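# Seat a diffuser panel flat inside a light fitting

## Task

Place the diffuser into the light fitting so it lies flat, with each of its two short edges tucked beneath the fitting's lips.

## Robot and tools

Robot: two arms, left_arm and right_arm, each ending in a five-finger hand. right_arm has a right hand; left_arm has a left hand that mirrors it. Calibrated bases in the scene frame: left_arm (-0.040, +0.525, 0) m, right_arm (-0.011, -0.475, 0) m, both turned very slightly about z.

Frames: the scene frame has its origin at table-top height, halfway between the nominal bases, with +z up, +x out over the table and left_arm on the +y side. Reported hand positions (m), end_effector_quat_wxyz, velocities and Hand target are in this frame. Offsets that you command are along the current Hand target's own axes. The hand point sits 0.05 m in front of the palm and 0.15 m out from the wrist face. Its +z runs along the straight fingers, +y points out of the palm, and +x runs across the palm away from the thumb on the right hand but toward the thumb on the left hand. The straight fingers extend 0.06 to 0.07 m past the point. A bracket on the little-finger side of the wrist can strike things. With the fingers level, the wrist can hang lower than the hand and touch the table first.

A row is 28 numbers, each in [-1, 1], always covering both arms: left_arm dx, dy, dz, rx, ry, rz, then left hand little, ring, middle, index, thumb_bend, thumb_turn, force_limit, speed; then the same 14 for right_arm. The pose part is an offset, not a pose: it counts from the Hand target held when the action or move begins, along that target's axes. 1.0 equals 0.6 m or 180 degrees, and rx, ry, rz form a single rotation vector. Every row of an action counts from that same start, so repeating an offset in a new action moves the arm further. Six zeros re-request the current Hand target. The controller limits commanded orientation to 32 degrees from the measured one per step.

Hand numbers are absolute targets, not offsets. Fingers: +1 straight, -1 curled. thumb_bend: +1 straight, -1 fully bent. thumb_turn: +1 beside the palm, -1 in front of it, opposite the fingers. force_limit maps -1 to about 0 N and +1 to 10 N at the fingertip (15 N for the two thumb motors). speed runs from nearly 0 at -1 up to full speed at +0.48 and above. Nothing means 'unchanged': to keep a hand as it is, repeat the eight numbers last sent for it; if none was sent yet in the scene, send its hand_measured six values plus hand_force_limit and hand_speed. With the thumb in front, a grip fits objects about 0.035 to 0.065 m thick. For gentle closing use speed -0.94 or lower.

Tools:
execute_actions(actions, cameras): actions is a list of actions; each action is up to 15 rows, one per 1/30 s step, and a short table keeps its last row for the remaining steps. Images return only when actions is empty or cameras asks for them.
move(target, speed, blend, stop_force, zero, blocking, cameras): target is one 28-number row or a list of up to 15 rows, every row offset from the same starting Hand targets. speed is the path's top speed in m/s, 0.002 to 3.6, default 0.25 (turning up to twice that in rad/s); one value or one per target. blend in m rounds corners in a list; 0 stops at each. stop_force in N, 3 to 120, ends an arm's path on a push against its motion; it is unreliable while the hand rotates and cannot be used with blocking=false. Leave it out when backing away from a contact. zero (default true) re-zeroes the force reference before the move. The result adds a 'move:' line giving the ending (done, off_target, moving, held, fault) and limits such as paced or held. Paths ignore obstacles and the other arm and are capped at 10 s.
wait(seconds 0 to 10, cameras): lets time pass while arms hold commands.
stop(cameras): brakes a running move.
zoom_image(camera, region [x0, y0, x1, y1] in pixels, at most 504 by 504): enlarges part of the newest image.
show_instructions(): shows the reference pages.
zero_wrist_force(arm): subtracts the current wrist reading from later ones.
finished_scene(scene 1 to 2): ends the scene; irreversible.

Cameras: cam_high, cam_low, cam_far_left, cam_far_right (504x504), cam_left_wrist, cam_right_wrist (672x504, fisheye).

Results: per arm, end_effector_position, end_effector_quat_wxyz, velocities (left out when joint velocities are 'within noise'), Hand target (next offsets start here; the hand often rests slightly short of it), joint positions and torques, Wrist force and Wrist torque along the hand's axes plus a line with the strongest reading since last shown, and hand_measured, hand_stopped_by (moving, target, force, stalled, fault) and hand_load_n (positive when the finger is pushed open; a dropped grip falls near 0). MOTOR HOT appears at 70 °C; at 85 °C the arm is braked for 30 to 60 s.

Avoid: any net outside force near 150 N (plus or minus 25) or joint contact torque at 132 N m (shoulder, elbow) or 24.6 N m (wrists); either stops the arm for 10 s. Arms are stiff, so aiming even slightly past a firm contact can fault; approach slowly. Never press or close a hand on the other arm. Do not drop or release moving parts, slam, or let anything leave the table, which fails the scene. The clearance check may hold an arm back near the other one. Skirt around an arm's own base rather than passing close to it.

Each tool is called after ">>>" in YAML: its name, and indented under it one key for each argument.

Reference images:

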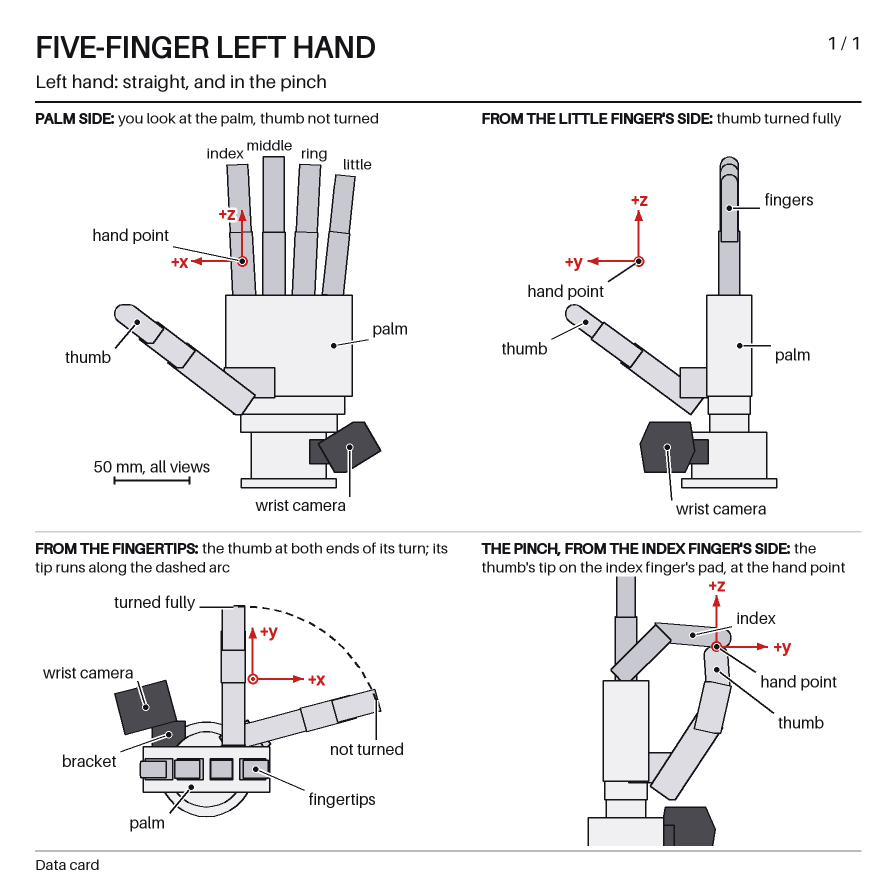

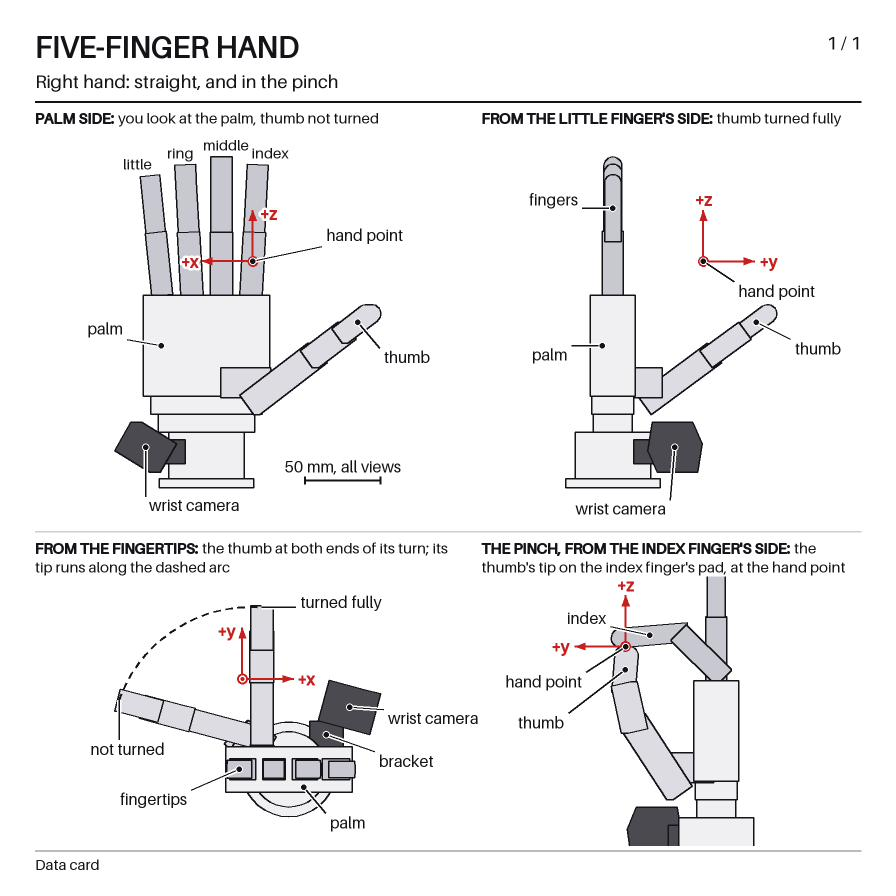

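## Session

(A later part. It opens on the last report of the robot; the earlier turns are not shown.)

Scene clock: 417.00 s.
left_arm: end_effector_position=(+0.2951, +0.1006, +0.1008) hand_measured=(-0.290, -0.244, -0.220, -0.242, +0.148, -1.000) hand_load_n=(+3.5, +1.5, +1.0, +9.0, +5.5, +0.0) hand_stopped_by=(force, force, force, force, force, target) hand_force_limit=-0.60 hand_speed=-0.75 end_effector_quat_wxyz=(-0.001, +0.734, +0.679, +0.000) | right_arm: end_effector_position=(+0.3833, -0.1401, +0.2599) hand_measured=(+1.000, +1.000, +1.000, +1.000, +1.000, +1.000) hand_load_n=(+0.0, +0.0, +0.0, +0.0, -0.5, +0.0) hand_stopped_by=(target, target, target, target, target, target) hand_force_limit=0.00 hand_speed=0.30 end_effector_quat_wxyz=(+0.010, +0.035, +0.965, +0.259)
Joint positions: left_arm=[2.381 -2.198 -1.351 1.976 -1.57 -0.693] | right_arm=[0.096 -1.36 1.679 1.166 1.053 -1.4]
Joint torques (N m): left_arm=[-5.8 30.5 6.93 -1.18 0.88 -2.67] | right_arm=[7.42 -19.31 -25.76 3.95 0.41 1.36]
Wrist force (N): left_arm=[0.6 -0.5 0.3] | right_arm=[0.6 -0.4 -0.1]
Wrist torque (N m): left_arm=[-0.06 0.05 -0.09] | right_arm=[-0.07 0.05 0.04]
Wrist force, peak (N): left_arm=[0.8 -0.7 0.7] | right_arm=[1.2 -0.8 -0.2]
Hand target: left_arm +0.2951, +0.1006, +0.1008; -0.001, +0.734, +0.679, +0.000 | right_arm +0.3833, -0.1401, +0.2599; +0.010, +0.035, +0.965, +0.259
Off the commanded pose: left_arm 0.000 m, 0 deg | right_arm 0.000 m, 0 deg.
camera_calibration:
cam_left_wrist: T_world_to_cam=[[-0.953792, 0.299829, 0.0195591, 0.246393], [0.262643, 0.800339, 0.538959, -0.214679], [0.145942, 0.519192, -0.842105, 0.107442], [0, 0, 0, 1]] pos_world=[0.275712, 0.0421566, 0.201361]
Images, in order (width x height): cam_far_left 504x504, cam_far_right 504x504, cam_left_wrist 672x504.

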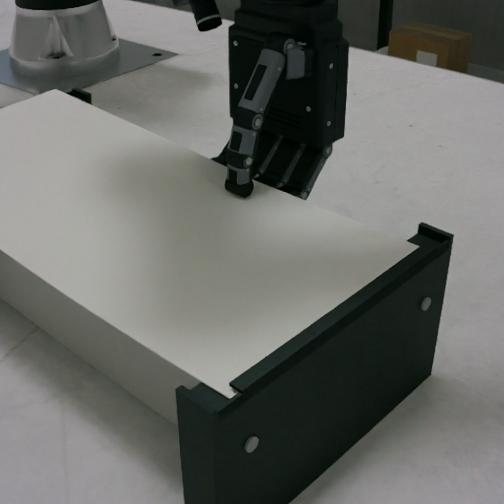

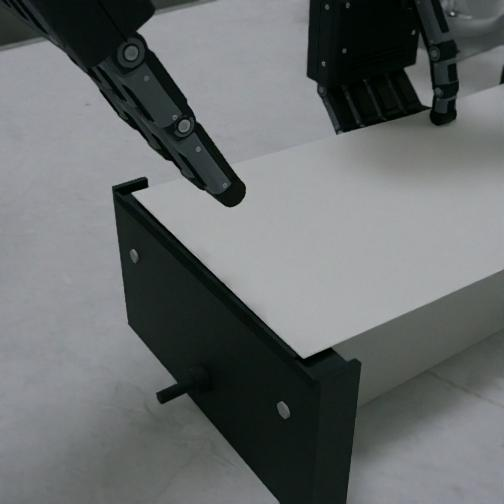

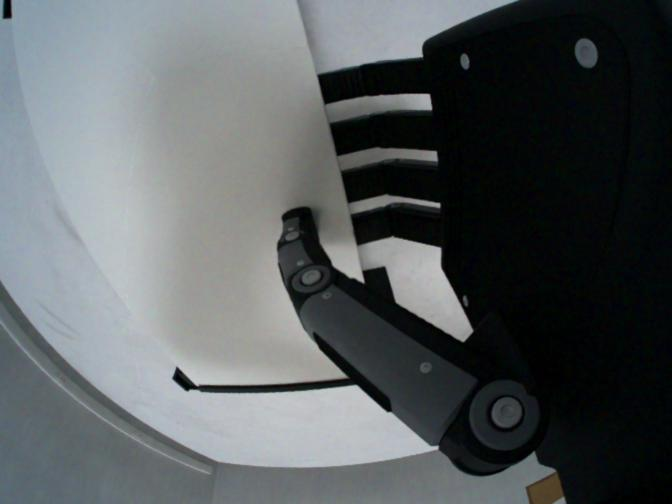

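>>> move:
  target: [0,0,0,0,0,0,-0.5,-0.5,-0.5,-0.5,0.0,-1,-0.6,-0.75,0.0032,-0.011,0.1053,0,0,0,1,1,1,1,1,1,0,0.3]
  speed: 0.1
  cameras: ["cam_far_left","cam_low","cam_far_right","cam_right_wrist"]

>>> zoom_image:
  camera: "cam_far_right"
  region: [80, 130, 330, 380]

Scene clock: 433.77 s.
left_arm: end_effector_position=(+0.2951, +0.1006, +0.1008) hand_measured=(-0.290, -0.244, -0.220, -0.242, +0.148, -1.000) hand_load_n=(+4.0, +1.5, +1.0, +9.0, +5.0, +0.0) hand_stopped_by=(force, force, force, force, force, target) hand_force_limit=-0.60 hand_speed=-0.75 end_effector_quat_wxyz=(-0.001, +0.734, +0.679, +0.000) | right_arm: end_effector_position=(+0.3832, -0.1141, +0.2018) hand_measured=(+1.000, +1.000, +1.000, +1.000, +1.000, +1.000) hand_load_n=(+0.0, +0.0, +0.0, +0.0, +0.0, +0.0) hand_stopped_by=(target, target, target, target, target, target) hand_force_limit=0.00 hand_speed=0.30 end_effector_quat_wxyz=(+0.010, +0.035, +0.965, +0.259)
Joint positions: left_arm=[2.381 -2.198 -1.351 1.976 -1.57 -0.693] | right_arm=[0.167 -1.286 1.733 0.999 1.061 -1.32]
Joint torques (N m): left_arm=[-4.34 31.16 7.91 -2.37 0.25 -2.34] | right_arm=[-5.94 -35.06 -29.22 1.31 -2.23 -0.43]
Wrist force (N): left_arm=[0.5 -0.4 0.4] | right_arm=[1.1 -0.5 -0.3]
Wrist torque (N m): left_arm=[-0.05 0.07 -0.09] | right_arm=[-0.09 0.00 0.12]
Wrist force, peak (N): left_arm=[0.8 -0.5 0.5] | right_arm=[1.4 -0.9 -0.3]
Hand target: left_arm +0.2951, +0.1006, +0.1008; -0.001, +0.734, +0.679, +0.000 | right_arm +0.3833, -0.1141, +0.2019; +0.010, +0.035, +0.965, +0.259
Off the commanded pose: left_arm 0.000 m, 0 deg | right_arm 0.000 m, 0 deg.
move: done
camera_calibration:
cam_right_wrist: T_world_to_cam=[[-0.213154, 0.868892, 0.446758, 0.0957486], [0.815571, -0.0935417, 0.571047, -0.438099], [0.537968, 0.486083, -0.688704, 0.10302], [0, 0, 0, 1]] pos_world=[0.322289, -0.174252, 0.278349]
Images, in order (width x height): cam_low 504x504, cam_far_left 504x504, cam_far_right 504x504, cam_right_wrist 672x504.

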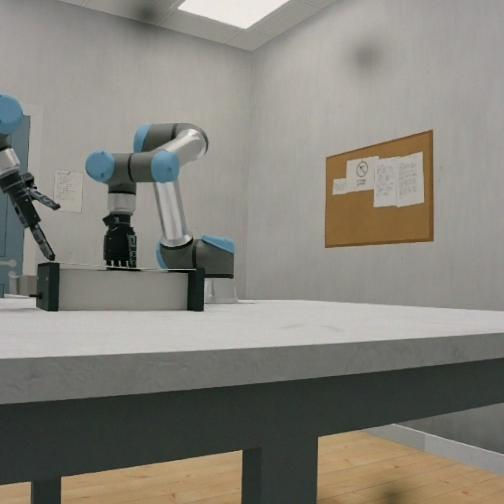

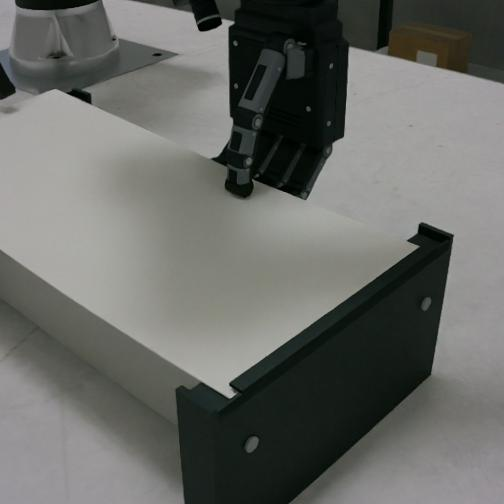

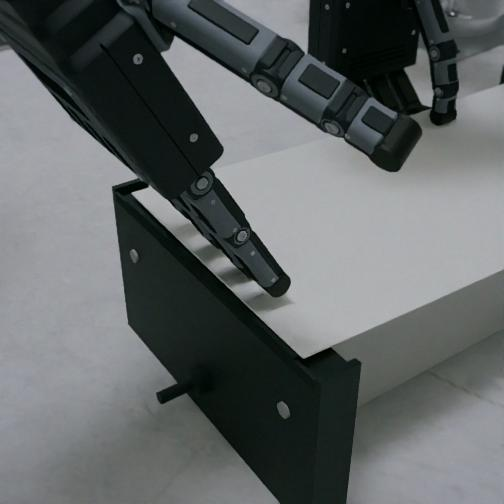

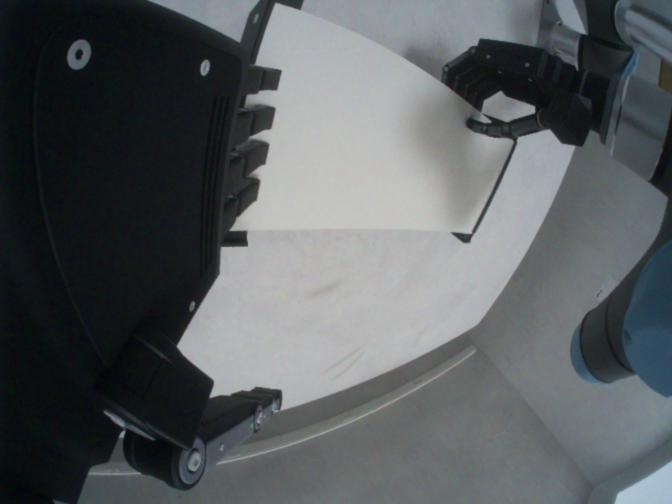

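Scaled by 2.016.

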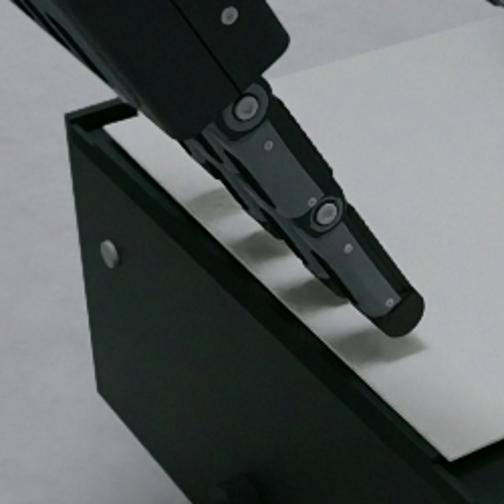

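>>> move:
  target: [0,0,0,0,0,0,-0.5,-0.5,-0.5,-0.5,0.0,-1,-0.6,-0.75,0.0,-0.0125,0.0216,0,0,0,1,1,1,1,1,1,0,0.3]
  speed: 0.02
  stop_force: 4
  cameras: ["cam_far_left","cam_low","cam_far_right","cam_right_wrist"]

>>> zoom_image:
  camera: "cam_far_right"
  region: [80, 130, 330, 380]

Scene clock: 444.77 s.
left_arm: end_effector_position=(+0.2951, +0.1006, +0.1008) hand_measured=(-0.290, -0.244, -0.220, -0.242, +0.148, -1.000) hand_load_n=(+4.5, +1.5, +1.0, +9.0, +5.0, +0.0) hand_stopped_by=(force, force, force, force, force, target) hand_force_limit=-0.60 hand_speed=-0.75 end_effector_quat_wxyz=(-0.001, +0.734, +0.679, +0.000) | right_arm: end_effector_position=(+0.3834, -0.1141, +0.1984) hand_measured=(+1.000, +1.000, +1.000, +1.000, +1.000, +1.000) hand_load_n=(+0.0, +0.0, -1.0, +0.0, -0.5, +0.0) hand_stopped_by=(target, target, target, target, target, target) hand_force_limit=0.00 hand_speed=0.30 end_effector_quat_wxyz=(+0.010, +0.035, +0.965, +0.259)
Joint positions: left_arm=[2.381 -2.198 -1.351 1.976 -1.57 -0.693] | right_arm=[0.166 -1.282 1.738 0.99 1.061 -1.32]
Joint torques (N m): left_arm=[-0.6 35.76 7.59 -3.85 -0.94 -2.38] | right_arm=[4.14 -39.51 -27.02 0.54 1.11 1.15]
Wrist force (N): left_arm=[1.1 -0.7 0.7] | right_arm=[1.3 0.7 -4.4]
Wrist torque (N m): left_arm=[-0.08 0.08 -0.08] | right_arm=[0.10 0.04 0.15]
Wrist force, peak (N): left_arm=[1.1 -0.4 1.6] | right_arm=[0.8 2.2 -13.9]
Hand target: left_arm +0.2951, +0.1006, +0.1008; -0.001, +0.734, +0.679, +0.000 | right_arm +0.3834, -0.1141, +0.1984; +0.010, +0.035, +0.965, +0.259 (not the last commanded pose)
Off the commanded pose: left_arm 0.000 m, 0 deg | right_arm 0.012 m, 0 deg.
move: contact (right_arm)
camera_calibration:
cam_right_wrist: T_world_to_cam=[[-0.213247, 0.868828, 0.446837, 0.0973307], [0.815303, -0.0937569, 0.571394, -0.436229], [0.538337, 0.486155, -0.688365, 0.100356], [0, 0, 0, 1]] pos_world=[0.322389, -0.174252, 0.274849]
Images, in order (width x height): cam_low 504x504, cam_far_left 504x504, cam_far_right 504x504, cam_right_wrist 672x504.

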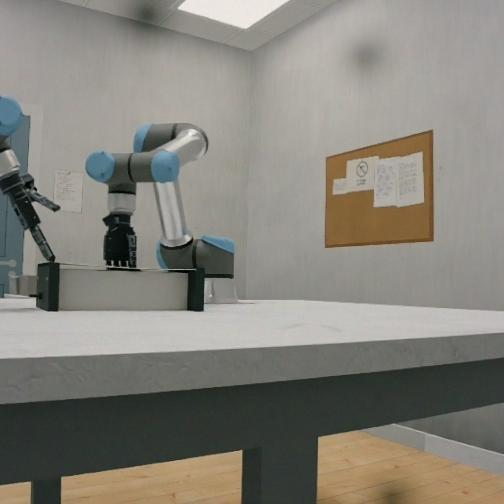

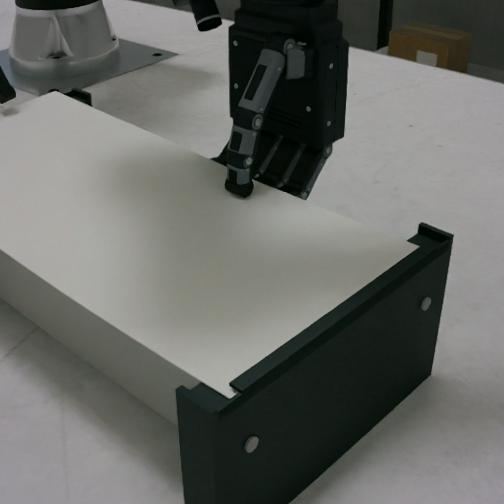

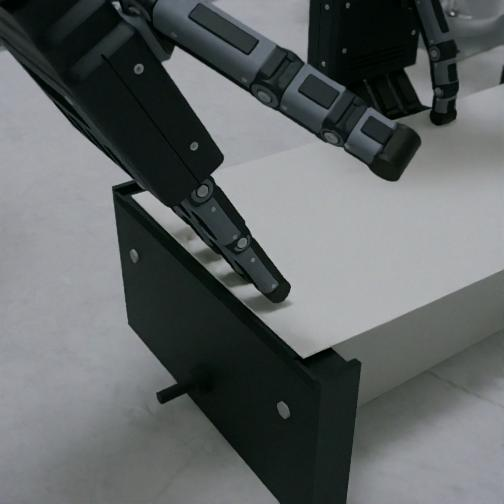

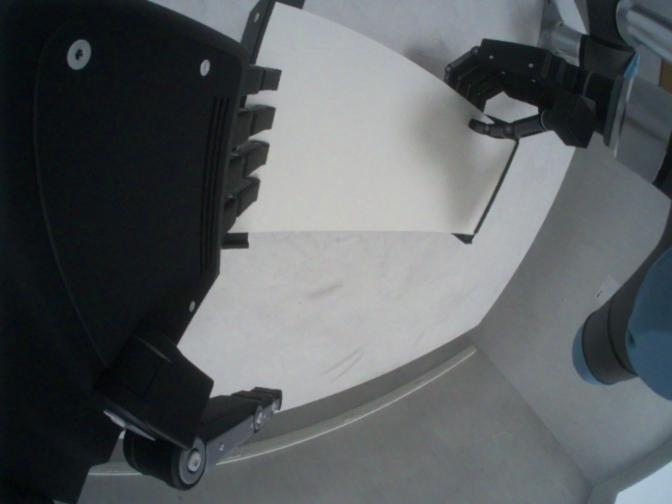

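Scaled by 2.016.

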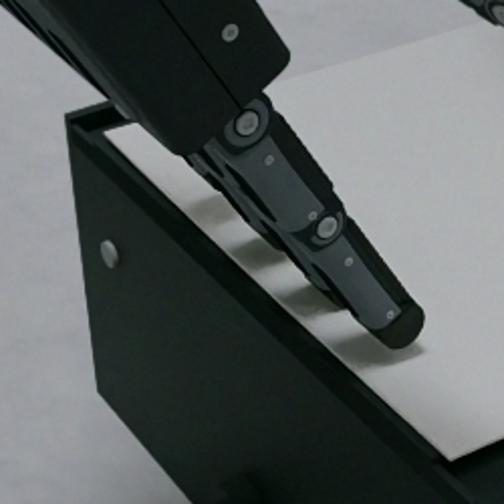

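>>> move:
  target: [0,0,-0.0167,0,0,0,-0.5,-0.5,-0.5,-0.5,0.0,-1,-0.6,-0.75,0,0,0,0,0,0,1,1,1,1,1,1,0,0.3]
  speed: 0.03
  stop_force: 15
  cameras: ["cam_far_left","cam_low","cam_far_right","cam_right_wrist"]

>>> zoom_image:
  camera: "cam_far_right"
  region: [80, 130, 330, 380]

>>> zoom_image:
  camera: "cam_low"
  region: [20, 220, 220, 320]

Scene clock: 454.53 s.
left_arm: end_effector_position=(+0.2951, +0.1005, +0.1108) hand_measured=(-0.290, -0.244, -0.220, -0.242, +0.148, -1.000) hand_load_n=(+5.5, +0.5, +1.0, +11.5, +5.0, +0.5) hand_stopped_by=(force, force, force, force, force, target) hand_force_limit=-0.60 hand_speed=-0.75 end_effector_quat_wxyz=(-0.001, +0.734, +0.679, +0.000) | right_arm: end_effector_position=(+0.3834, -0.1141, +0.1984) hand_measured=(+1.000, +1.000, +1.000, +1.000, +1.000, +1.000) hand_load_n=(+0.0, +0.0, -2.5, +0.0, -0.5, +0.0) hand_stopped_by=(target, target, target, target, target, target) hand_force_limit=0.00 hand_speed=0.30 end_effector_quat_wxyz=(+0.010, +0.035, +0.965, +0.259)
Joint positions: left_arm=[2.381 -2.189 -1.339 1.955 -1.57 -0.693] | right_arm=[0.166 -1.282 1.738 0.99 1.061 -1.32]
Joint torques (N m): left_arm=[4.64 30.97 4.67 -0.63 -1.47 -0.94] | right_arm=[8.66 -29.24 -19.87 0.95 0.41 0.94]
Wrist force (N): left_arm=[1.8 0.5 3.6] | right_arm=[1.1 1.3 -10.7]
Wrist torque (N m): left_arm=[-0.08 0.09 -0.07] | right_arm=[0.46 0.21 0.18]
Wrist force, peak (N): left_arm=[2.4 0.1 4.0] | right_arm=[1.5 2.2 -11.6]
Hand target: left_arm +0.2951, +0.1005, +0.1108; -0.001, +0.734, +0.679, +0.000 | right_arm +0.3834, -0.1141, +0.1984; +0.010, +0.035, +0.965, +0.259
Off the commanded pose: left_arm 0.000 m, 0 deg | right_arm 0.000 m, 0 deg.
move: done
camera_calibration:
cam_right_wrist: T_world_to_cam=[[-0.213308, 0.868811, 0.446842, 0.097301], [0.815262, -0.093746, 0.571453, -0.436288], [0.538375, 0.486189, -0.688312, 0.100404], [0, 0, 0, 1]] pos_world=[0.322389, -0.174252, 0.27495]
Images, in order (width x height): cam_low 504x504, cam_far_left 504x504, cam_far_right 504x504, cam_right_wrist 672x504.

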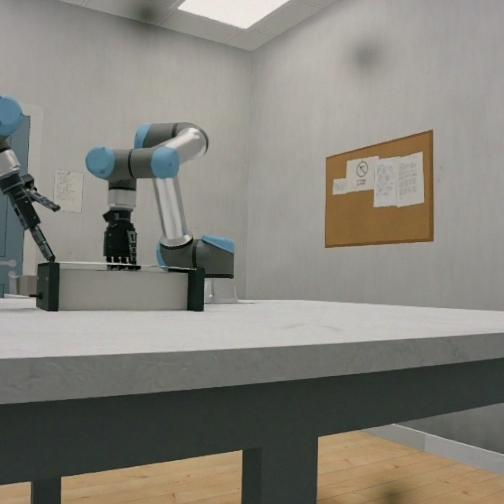

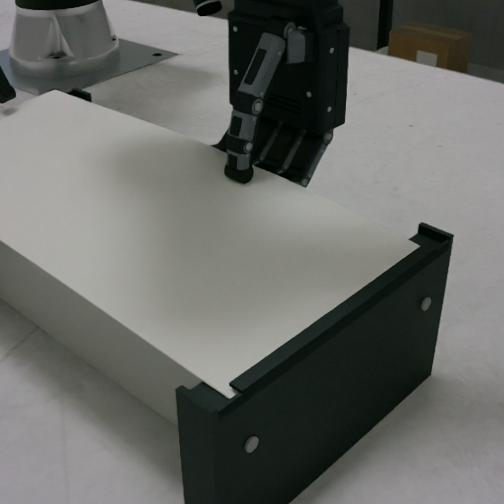

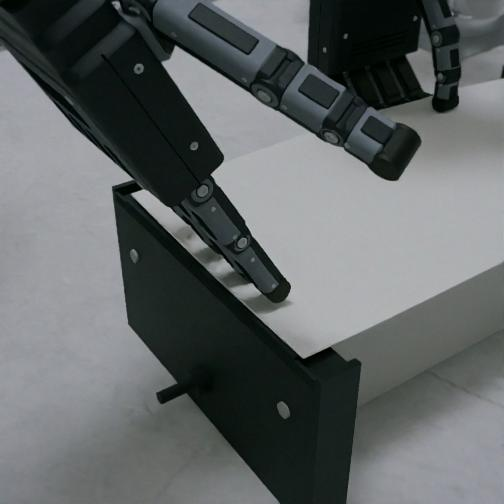

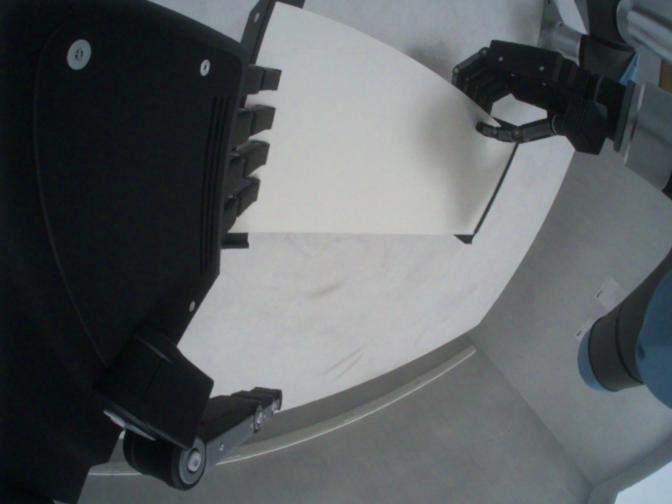

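Scaled by 2.016.

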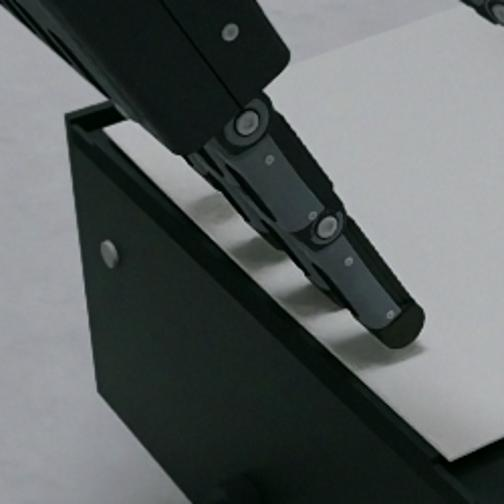

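Scaled by 2.520.

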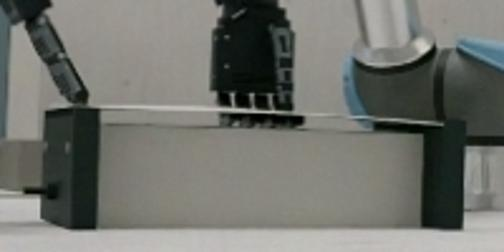

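>>> move:
  target: [0.0025,0,-0.02,0,0,0,-0.5,-0.5,-0.5,-0.5,0.0,-1,-0.6,-0.75,0.0004,0.0043,0.0025,0,0,0,1,1,1,1,1,1,0,0.3]
  speed: 0.03
  stop_force: 20
  cameras: ["cam_far_left","cam_low","cam_far_right","cam_right_wrist"]

>>> zoom_image:
  camera: "cam_far_right"
  region: [80, 130, 330, 380]

>>> zoom_image:
  camera: "cam_low"
  region: [20, 220, 220, 320]

>>> zoom_image:
  camera: "cam_far_left"
  region: [160, 200, 460, 500]

Scene clock: 470.93 s.
left_arm: end_effector_position=(+0.2953, +0.1020, +0.1228) hand_measured=(-0.290, -0.244, -0.220, -0.240, +0.148, -1.000) hand_load_n=(+7.0, +0.0, +1.0, +14.5, +5.5, +1.0) hand_stopped_by=(force, force, force, force, force, target) hand_force_limit=-0.60 hand_speed=-0.75 end_effector_quat_wxyz=(-0.001, +0.734, +0.679, +0.000) | right_arm: end_effector_position=(+0.3833, -0.1111, +0.1984) hand_measured=(+1.000, +1.000, +1.000, +1.000, +1.000, +1.000) hand_load_n=(+0.0, +0.0, -1.0, +0.0, +0.0, +0.0) hand_stopped_by=(target, target, target, target, target, target) hand_force_limit=0.00 hand_speed=0.30 end_effector_quat_wxyz=(+0.010, +0.035, +0.965, +0.259)
Joint positions: left_arm=[2.384 -2.176 -1.329 1.931 -1.57 -0.69] | right_arm=[0.174 -1.28 1.733 0.988 1.062 -1.311]
Joint torques (N m): left_arm=[-9.86 33.1 6.5 -1.04 -1.36 -1.84] | right_arm=[-5.57 -30.34 -2.21 2.04 -1.11 -1.28]
Wrist force (N): left_arm=[1.8 0.9 6.1] | right_arm=[1.6 1.5 -21.9]
Wrist torque (N m): left_arm=[-0.08 0.13 -0.23] | right_arm=[1.16 0.46 0.11]
Wrist force, peak (N): left_arm=[1.3 1.8 7.2] | right_arm=[1.5 1.2 -22.2]
Hand target: left_arm +0.2953, +0.1020, +0.1228; -0.001, +0.734, +0.679, +0.000 | right_arm +0.3833, -0.1111, +0.1984; +0.010, +0.035, +0.965, +0.259
Off the commanded pose: left_arm 0.000 m, 0 deg | right_arm 0.000 m, 0 deg.
move: done
camera_calibration:
cam_right_wrist: T_world_to_cam=[[-0.213259, 0.868818, 0.446851, 0.0947221], [0.815347, -0.0937174, 0.571338, -0.43594], [0.538266, 0.486181, -0.688402, 0.0989349], [0, 0, 0, 1]] pos_world=[0.322389, -0.171252, 0.274849]
Images, in order (width x height): cam_low 504x504, cam_far_left 504x504, cam_far_right 504x504, cam_right_wrist 672x504.

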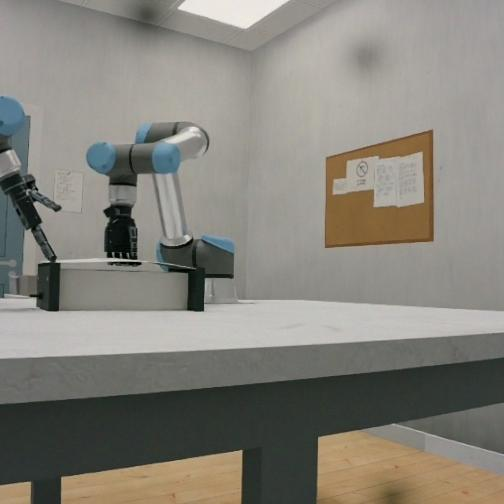

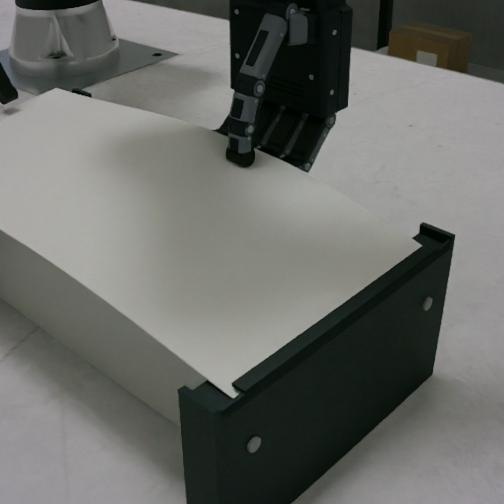

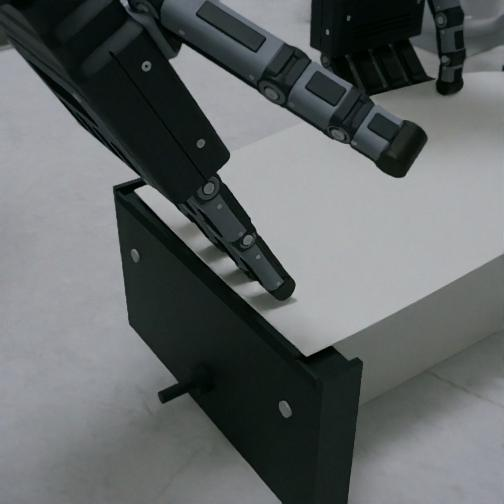

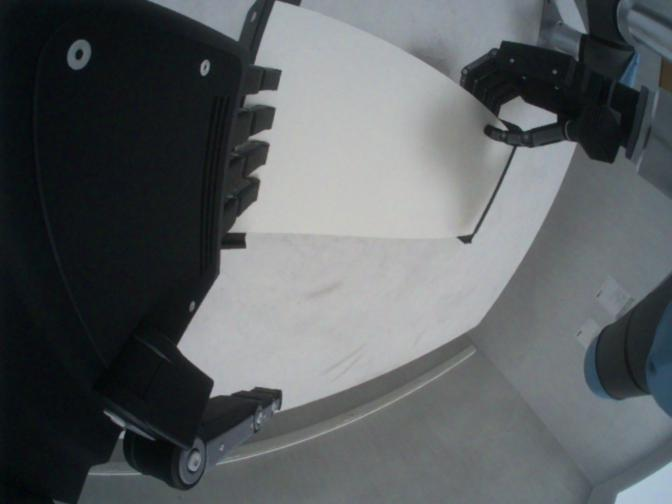

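Scaled by 2.016.

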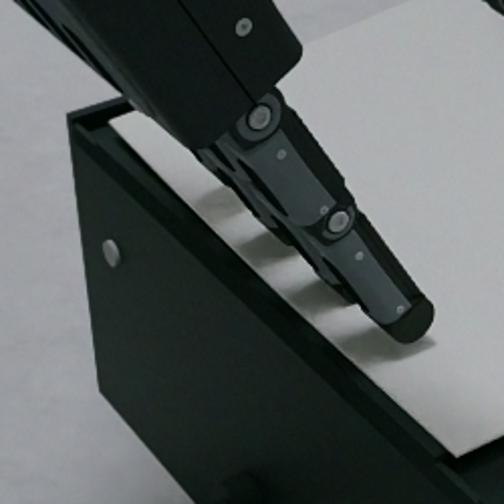

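Scaled by 2.520.

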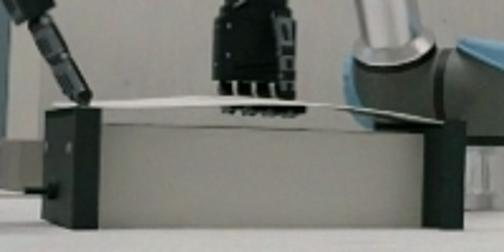

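Scaled by 1.680.

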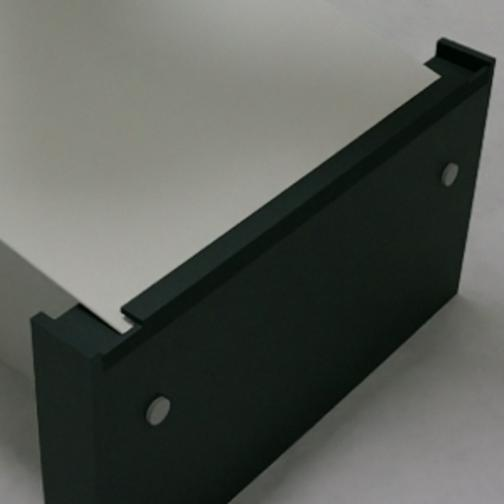

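>>> move:
  target: [0.003,0,-0.010,0,0,0,-0.5,-0.5,-0.5,-0.5,0.0,-1,-0.6,-0.75,0.0004,0.0058,0.0034,0,0,0,1,1,1,1,1,1,0,0.3]
  speed: 0.03
  stop_force: 20
  cameras: ["cam_far_left","cam_low","cam_far_right"]

>>> zoom_image:
  camera: "cam_far_right"
  region: [80, 130, 330, 380]

>>> zoom_image:
  camera: "cam_low"
  region: [20, 220, 220, 320]

>>> zoom_image:
  camera: "cam_far_left"
  region: [160, 200, 460, 500]

Scene clock: 500.27 s.
left_arm: end_effector_position=(+0.2954, +0.1038, +0.1289) hand_measured=(-0.290, -0.244, -0.220, -0.240, +0.148, -1.000) hand_load_n=(+8.0, +0.0, +1.0, +16.0, +5.5, +1.5) hand_stopped_by=(force, force, force, force, force, target) hand_force_limit=-0.60 hand_speed=-0.75 end_effector_quat_wxyz=(-0.001, +0.734, +0.679, +0.000) | right_arm: end_effector_position=(+0.3834, -0.1071, +0.1984) hand_measured=(+1.000, +1.000, +1.000, +1.000, +1.000, +1.000) hand_load_n=(+0.0, +0.0, -1.0, +0.0, +0.0, +0.0) hand_stopped_by=(target, target, target, target, target, target) hand_force_limit=0.00 hand_speed=0.30 end_effector_quat_wxyz=(+0.010, +0.035, +0.965, +0.259)
Joint positions: left_arm=[2.386 -2.167 -1.326 1.92 -1.57 -0.687] | right_arm=[0.185 -1.276 1.727 0.985 1.063 -1.299]
Joint torques (N m): left_arm=[-10.77 32.56 26.09 -0.51 0.12 -0.84] | right_arm=[-5.02 -31.06 -1.15 2.17 -1.31 -0.99]
Wrist force (N): left_arm=[3.7 -0.2 7.5] | right_arm=[1.4 1.7 -25.4]
Wrist torque (N m): left_arm=[-0.10 0.13 -0.28] | right_arm=[1.36 0.53 0.09]
Wrist force, peak (N): left_arm=[3.5 0.3 8.7] | right_arm=[1.2 1.3 -25.8]
Hand target: left_arm +0.2954, +0.1038, +0.1288; -0.001, +0.734, +0.679, +0.000 | right_arm +0.3834, -0.1071, +0.1984; +0.010, +0.035, +0.965, +0.259
Off the commanded pose: left_arm 0.000 m, 0 deg | right_arm 0.000 m, 0 deg.
move: done
Images, in order (width x height): cam_low 504x504, cam_far_left 504x504, cam_far_right 504x504.

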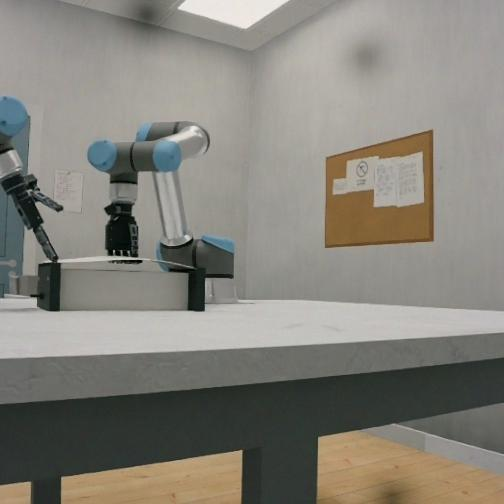

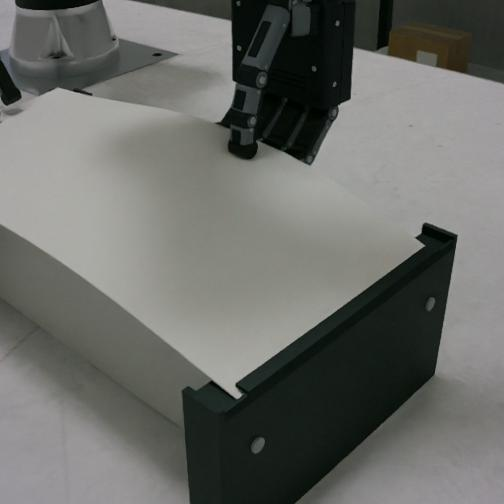

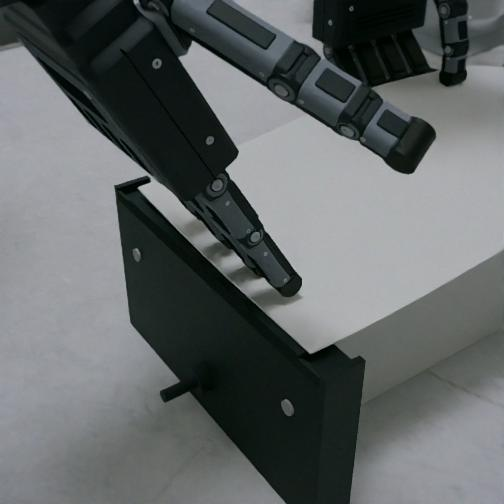

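Scaled by 2.016.

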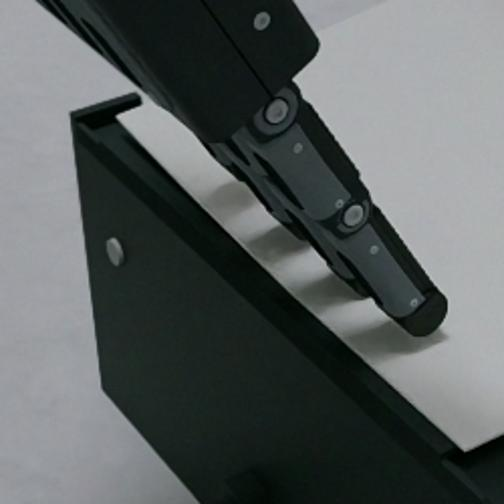

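Scaled by 2.520.

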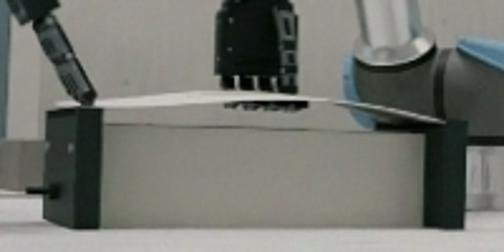

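Scaled by 1.680.

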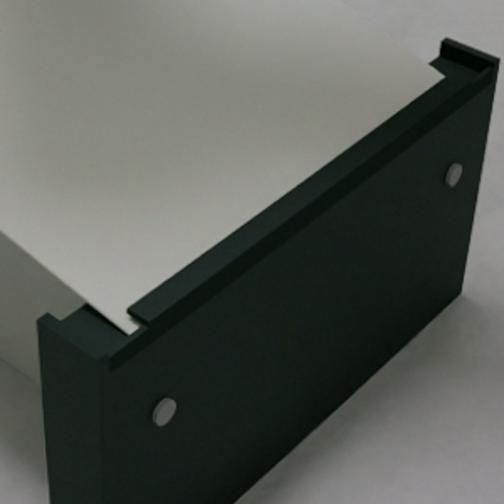

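>>> zoom_image:
  camera: "cam_far_right"
  region: [230, 290, 370, 430]

>>> zoom_image:
  camera: "cam_far_right"
  region: [100, 160, 240, 300]

Scaled by 3.600.

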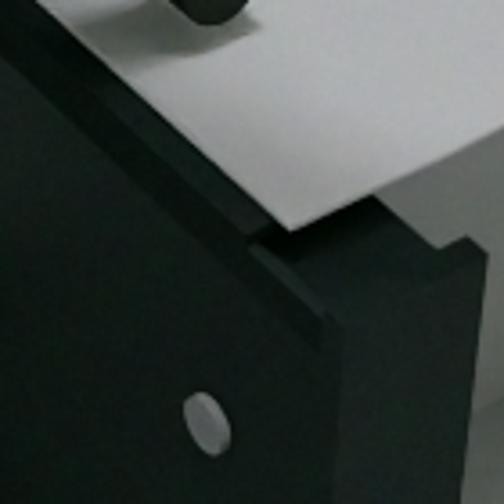

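Scaled by 3.600.

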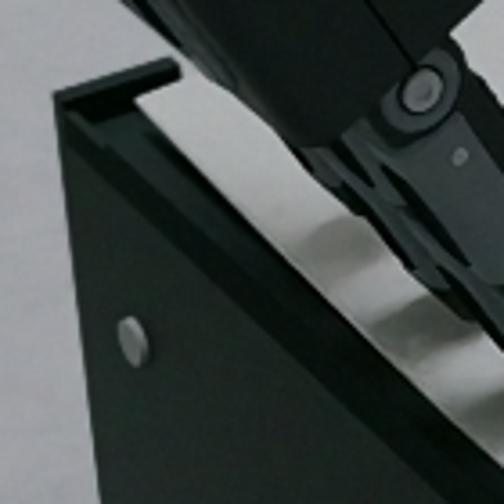

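>>> move:
  target: [0.001,0,-0.012,0,0,0,-0.5,-0.5,-0.5,-0.5,0.0,-1,-0.6,-0.75,0.0003,0.0036,0.0021,0,0,0,1,1,1,1,1,1,0,0.3]
  speed: 0.03
  stop_force: 20
  cameras: ["cam_far_left","cam_low","cam_far_right"]

>>> zoom_image:
  camera: "cam_far_right"
  region: [230, 290, 370, 430]

>>> zoom_image:
  camera: "cam_far_right"
  region: [100, 160, 240, 300]

>>> zoom_image:
  camera: "cam_far_left"
  region: [160, 200, 460, 500]

Scene clock: 521.07 s.
left_arm: end_effector_position=(+0.2955, +0.1044, +0.1360) hand_measured=(-0.290, -0.244, -0.220, -0.240, +0.148, -1.000) hand_load_n=(+9.0, +0.0, +1.0, +17.5, +6.0, +2.0) hand_stopped_by=(force, force, force, force, force, target) hand_force_limit=-0.60 hand_speed=-0.75 end_effector_quat_wxyz=(-0.001, +0.734, +0.679, +0.000) | right_arm: end_effector_position=(+0.3834, -0.1046, +0.1984) hand_measured=(+1.000, +1.000, +1.000, +1.000, +1.000, +1.000) hand_load_n=(+0.0, +0.0, -0.5, +0.0, +0.0, +0.0) hand_stopped_by=(target, target, target, target, target, target) hand_force_limit=0.00 hand_speed=0.30 end_effector_quat_wxyz=(+0.010, +0.035, +0.965, +0.259)
Joint positions: left_arm=[2.387 -2.16 -1.318 1.905 -1.57 -0.687] | right_arm=[0.191 -1.274 1.722 0.983 1.064 -1.292]
Joint torques (N m): left_arm=[-1.29 35.17 8.07 -0.83 -1.21 1.42] | right_arm=[-3.5 -23.96 -0.27 1.23 -1.78 -1.28]
Wrist force (N): left_arm=[4.0 0.5 9.9] | right_arm=[1.1 1.2 -30.5]
Wrist torque (N m): left_arm=[-0.08 0.17 -0.35] | right_arm=[1.65 0.59 0.06]
Wrist force, peak (N): left_arm=[3.9 0.9 11.0] | right_arm=[0.9 1.2 -31.0]
Hand target: left_arm +0.2955, +0.1044, +0.1360; -0.001, +0.734, +0.679, +0.000 | right_arm +0.3834, -0.1046, +0.1984; +0.010, +0.035, +0.965, +0.259
Off the commanded pose: left_arm 0.000 m, 0 deg | right_arm 0.000 m, 0 deg.
move: done
Images, in order (width x height): cam_low 504x504, cam_far_left 504x504, cam_far_right 504x504.

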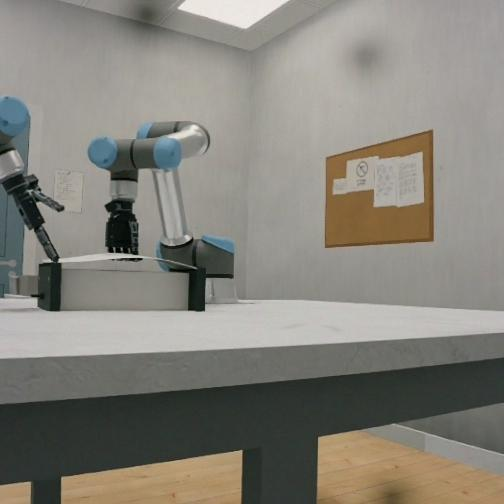

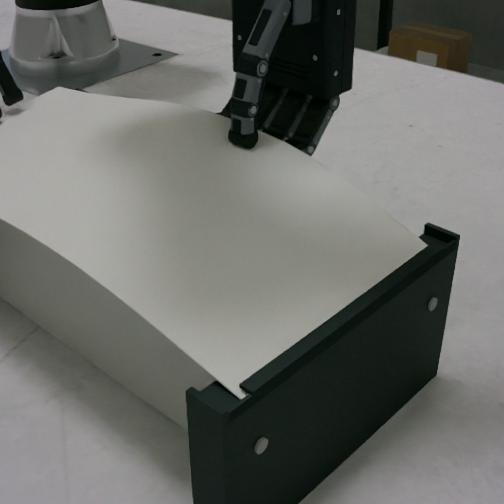

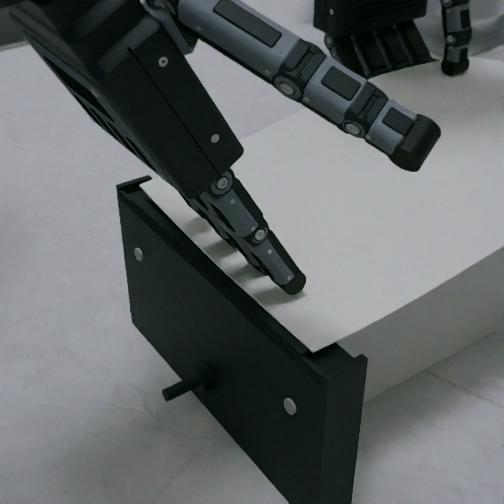

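Scaled by 3.600.

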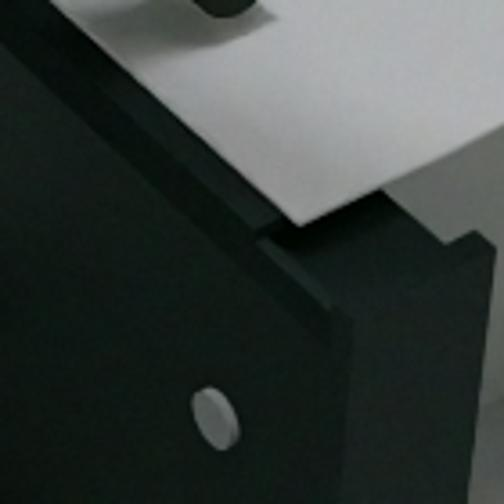

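Scaled by 3.600.

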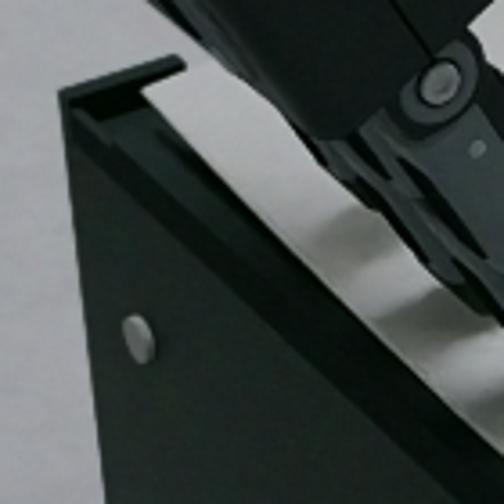

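Scaled by 1.680.

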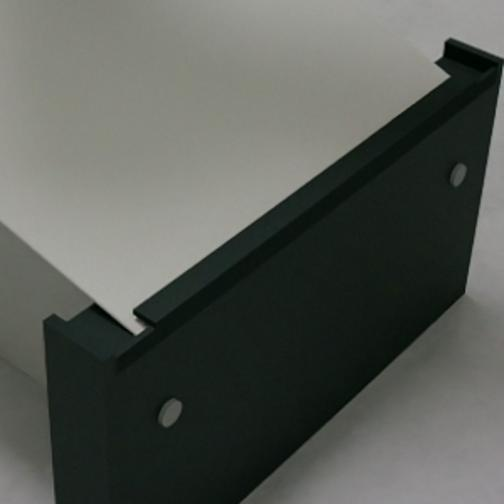

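>>> zoom_image:
  camera: "cam_low"
  region: [30, 245, 90, 285]

>>> zoom_image:
  camera: "cam_far_right"
  region: [270, 320, 340, 390]

>>> zoom_image:
  camera: "cam_far_right"
  region: [110, 165, 180, 235]

Scaled by 8.400.

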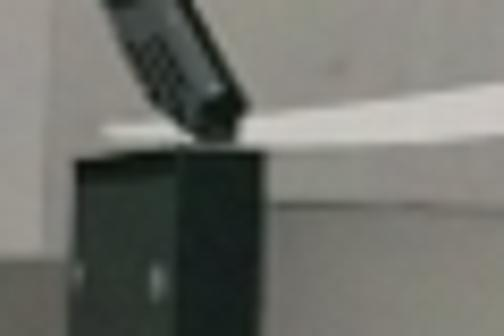

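Scaled by 7.200.

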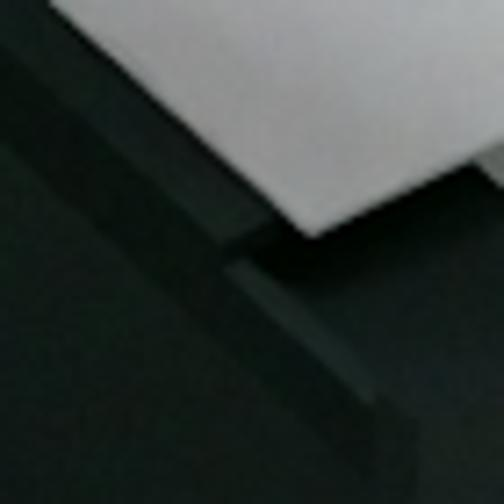

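Scaled by 7.200.

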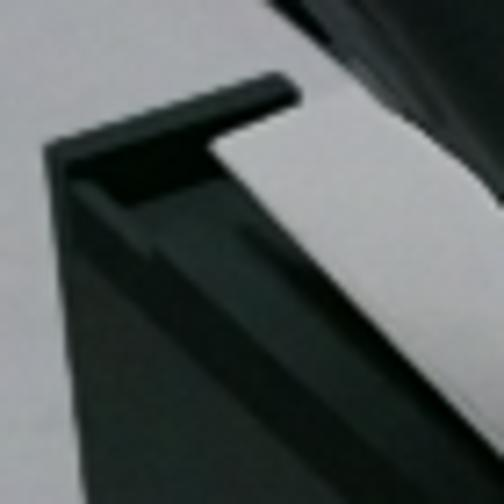

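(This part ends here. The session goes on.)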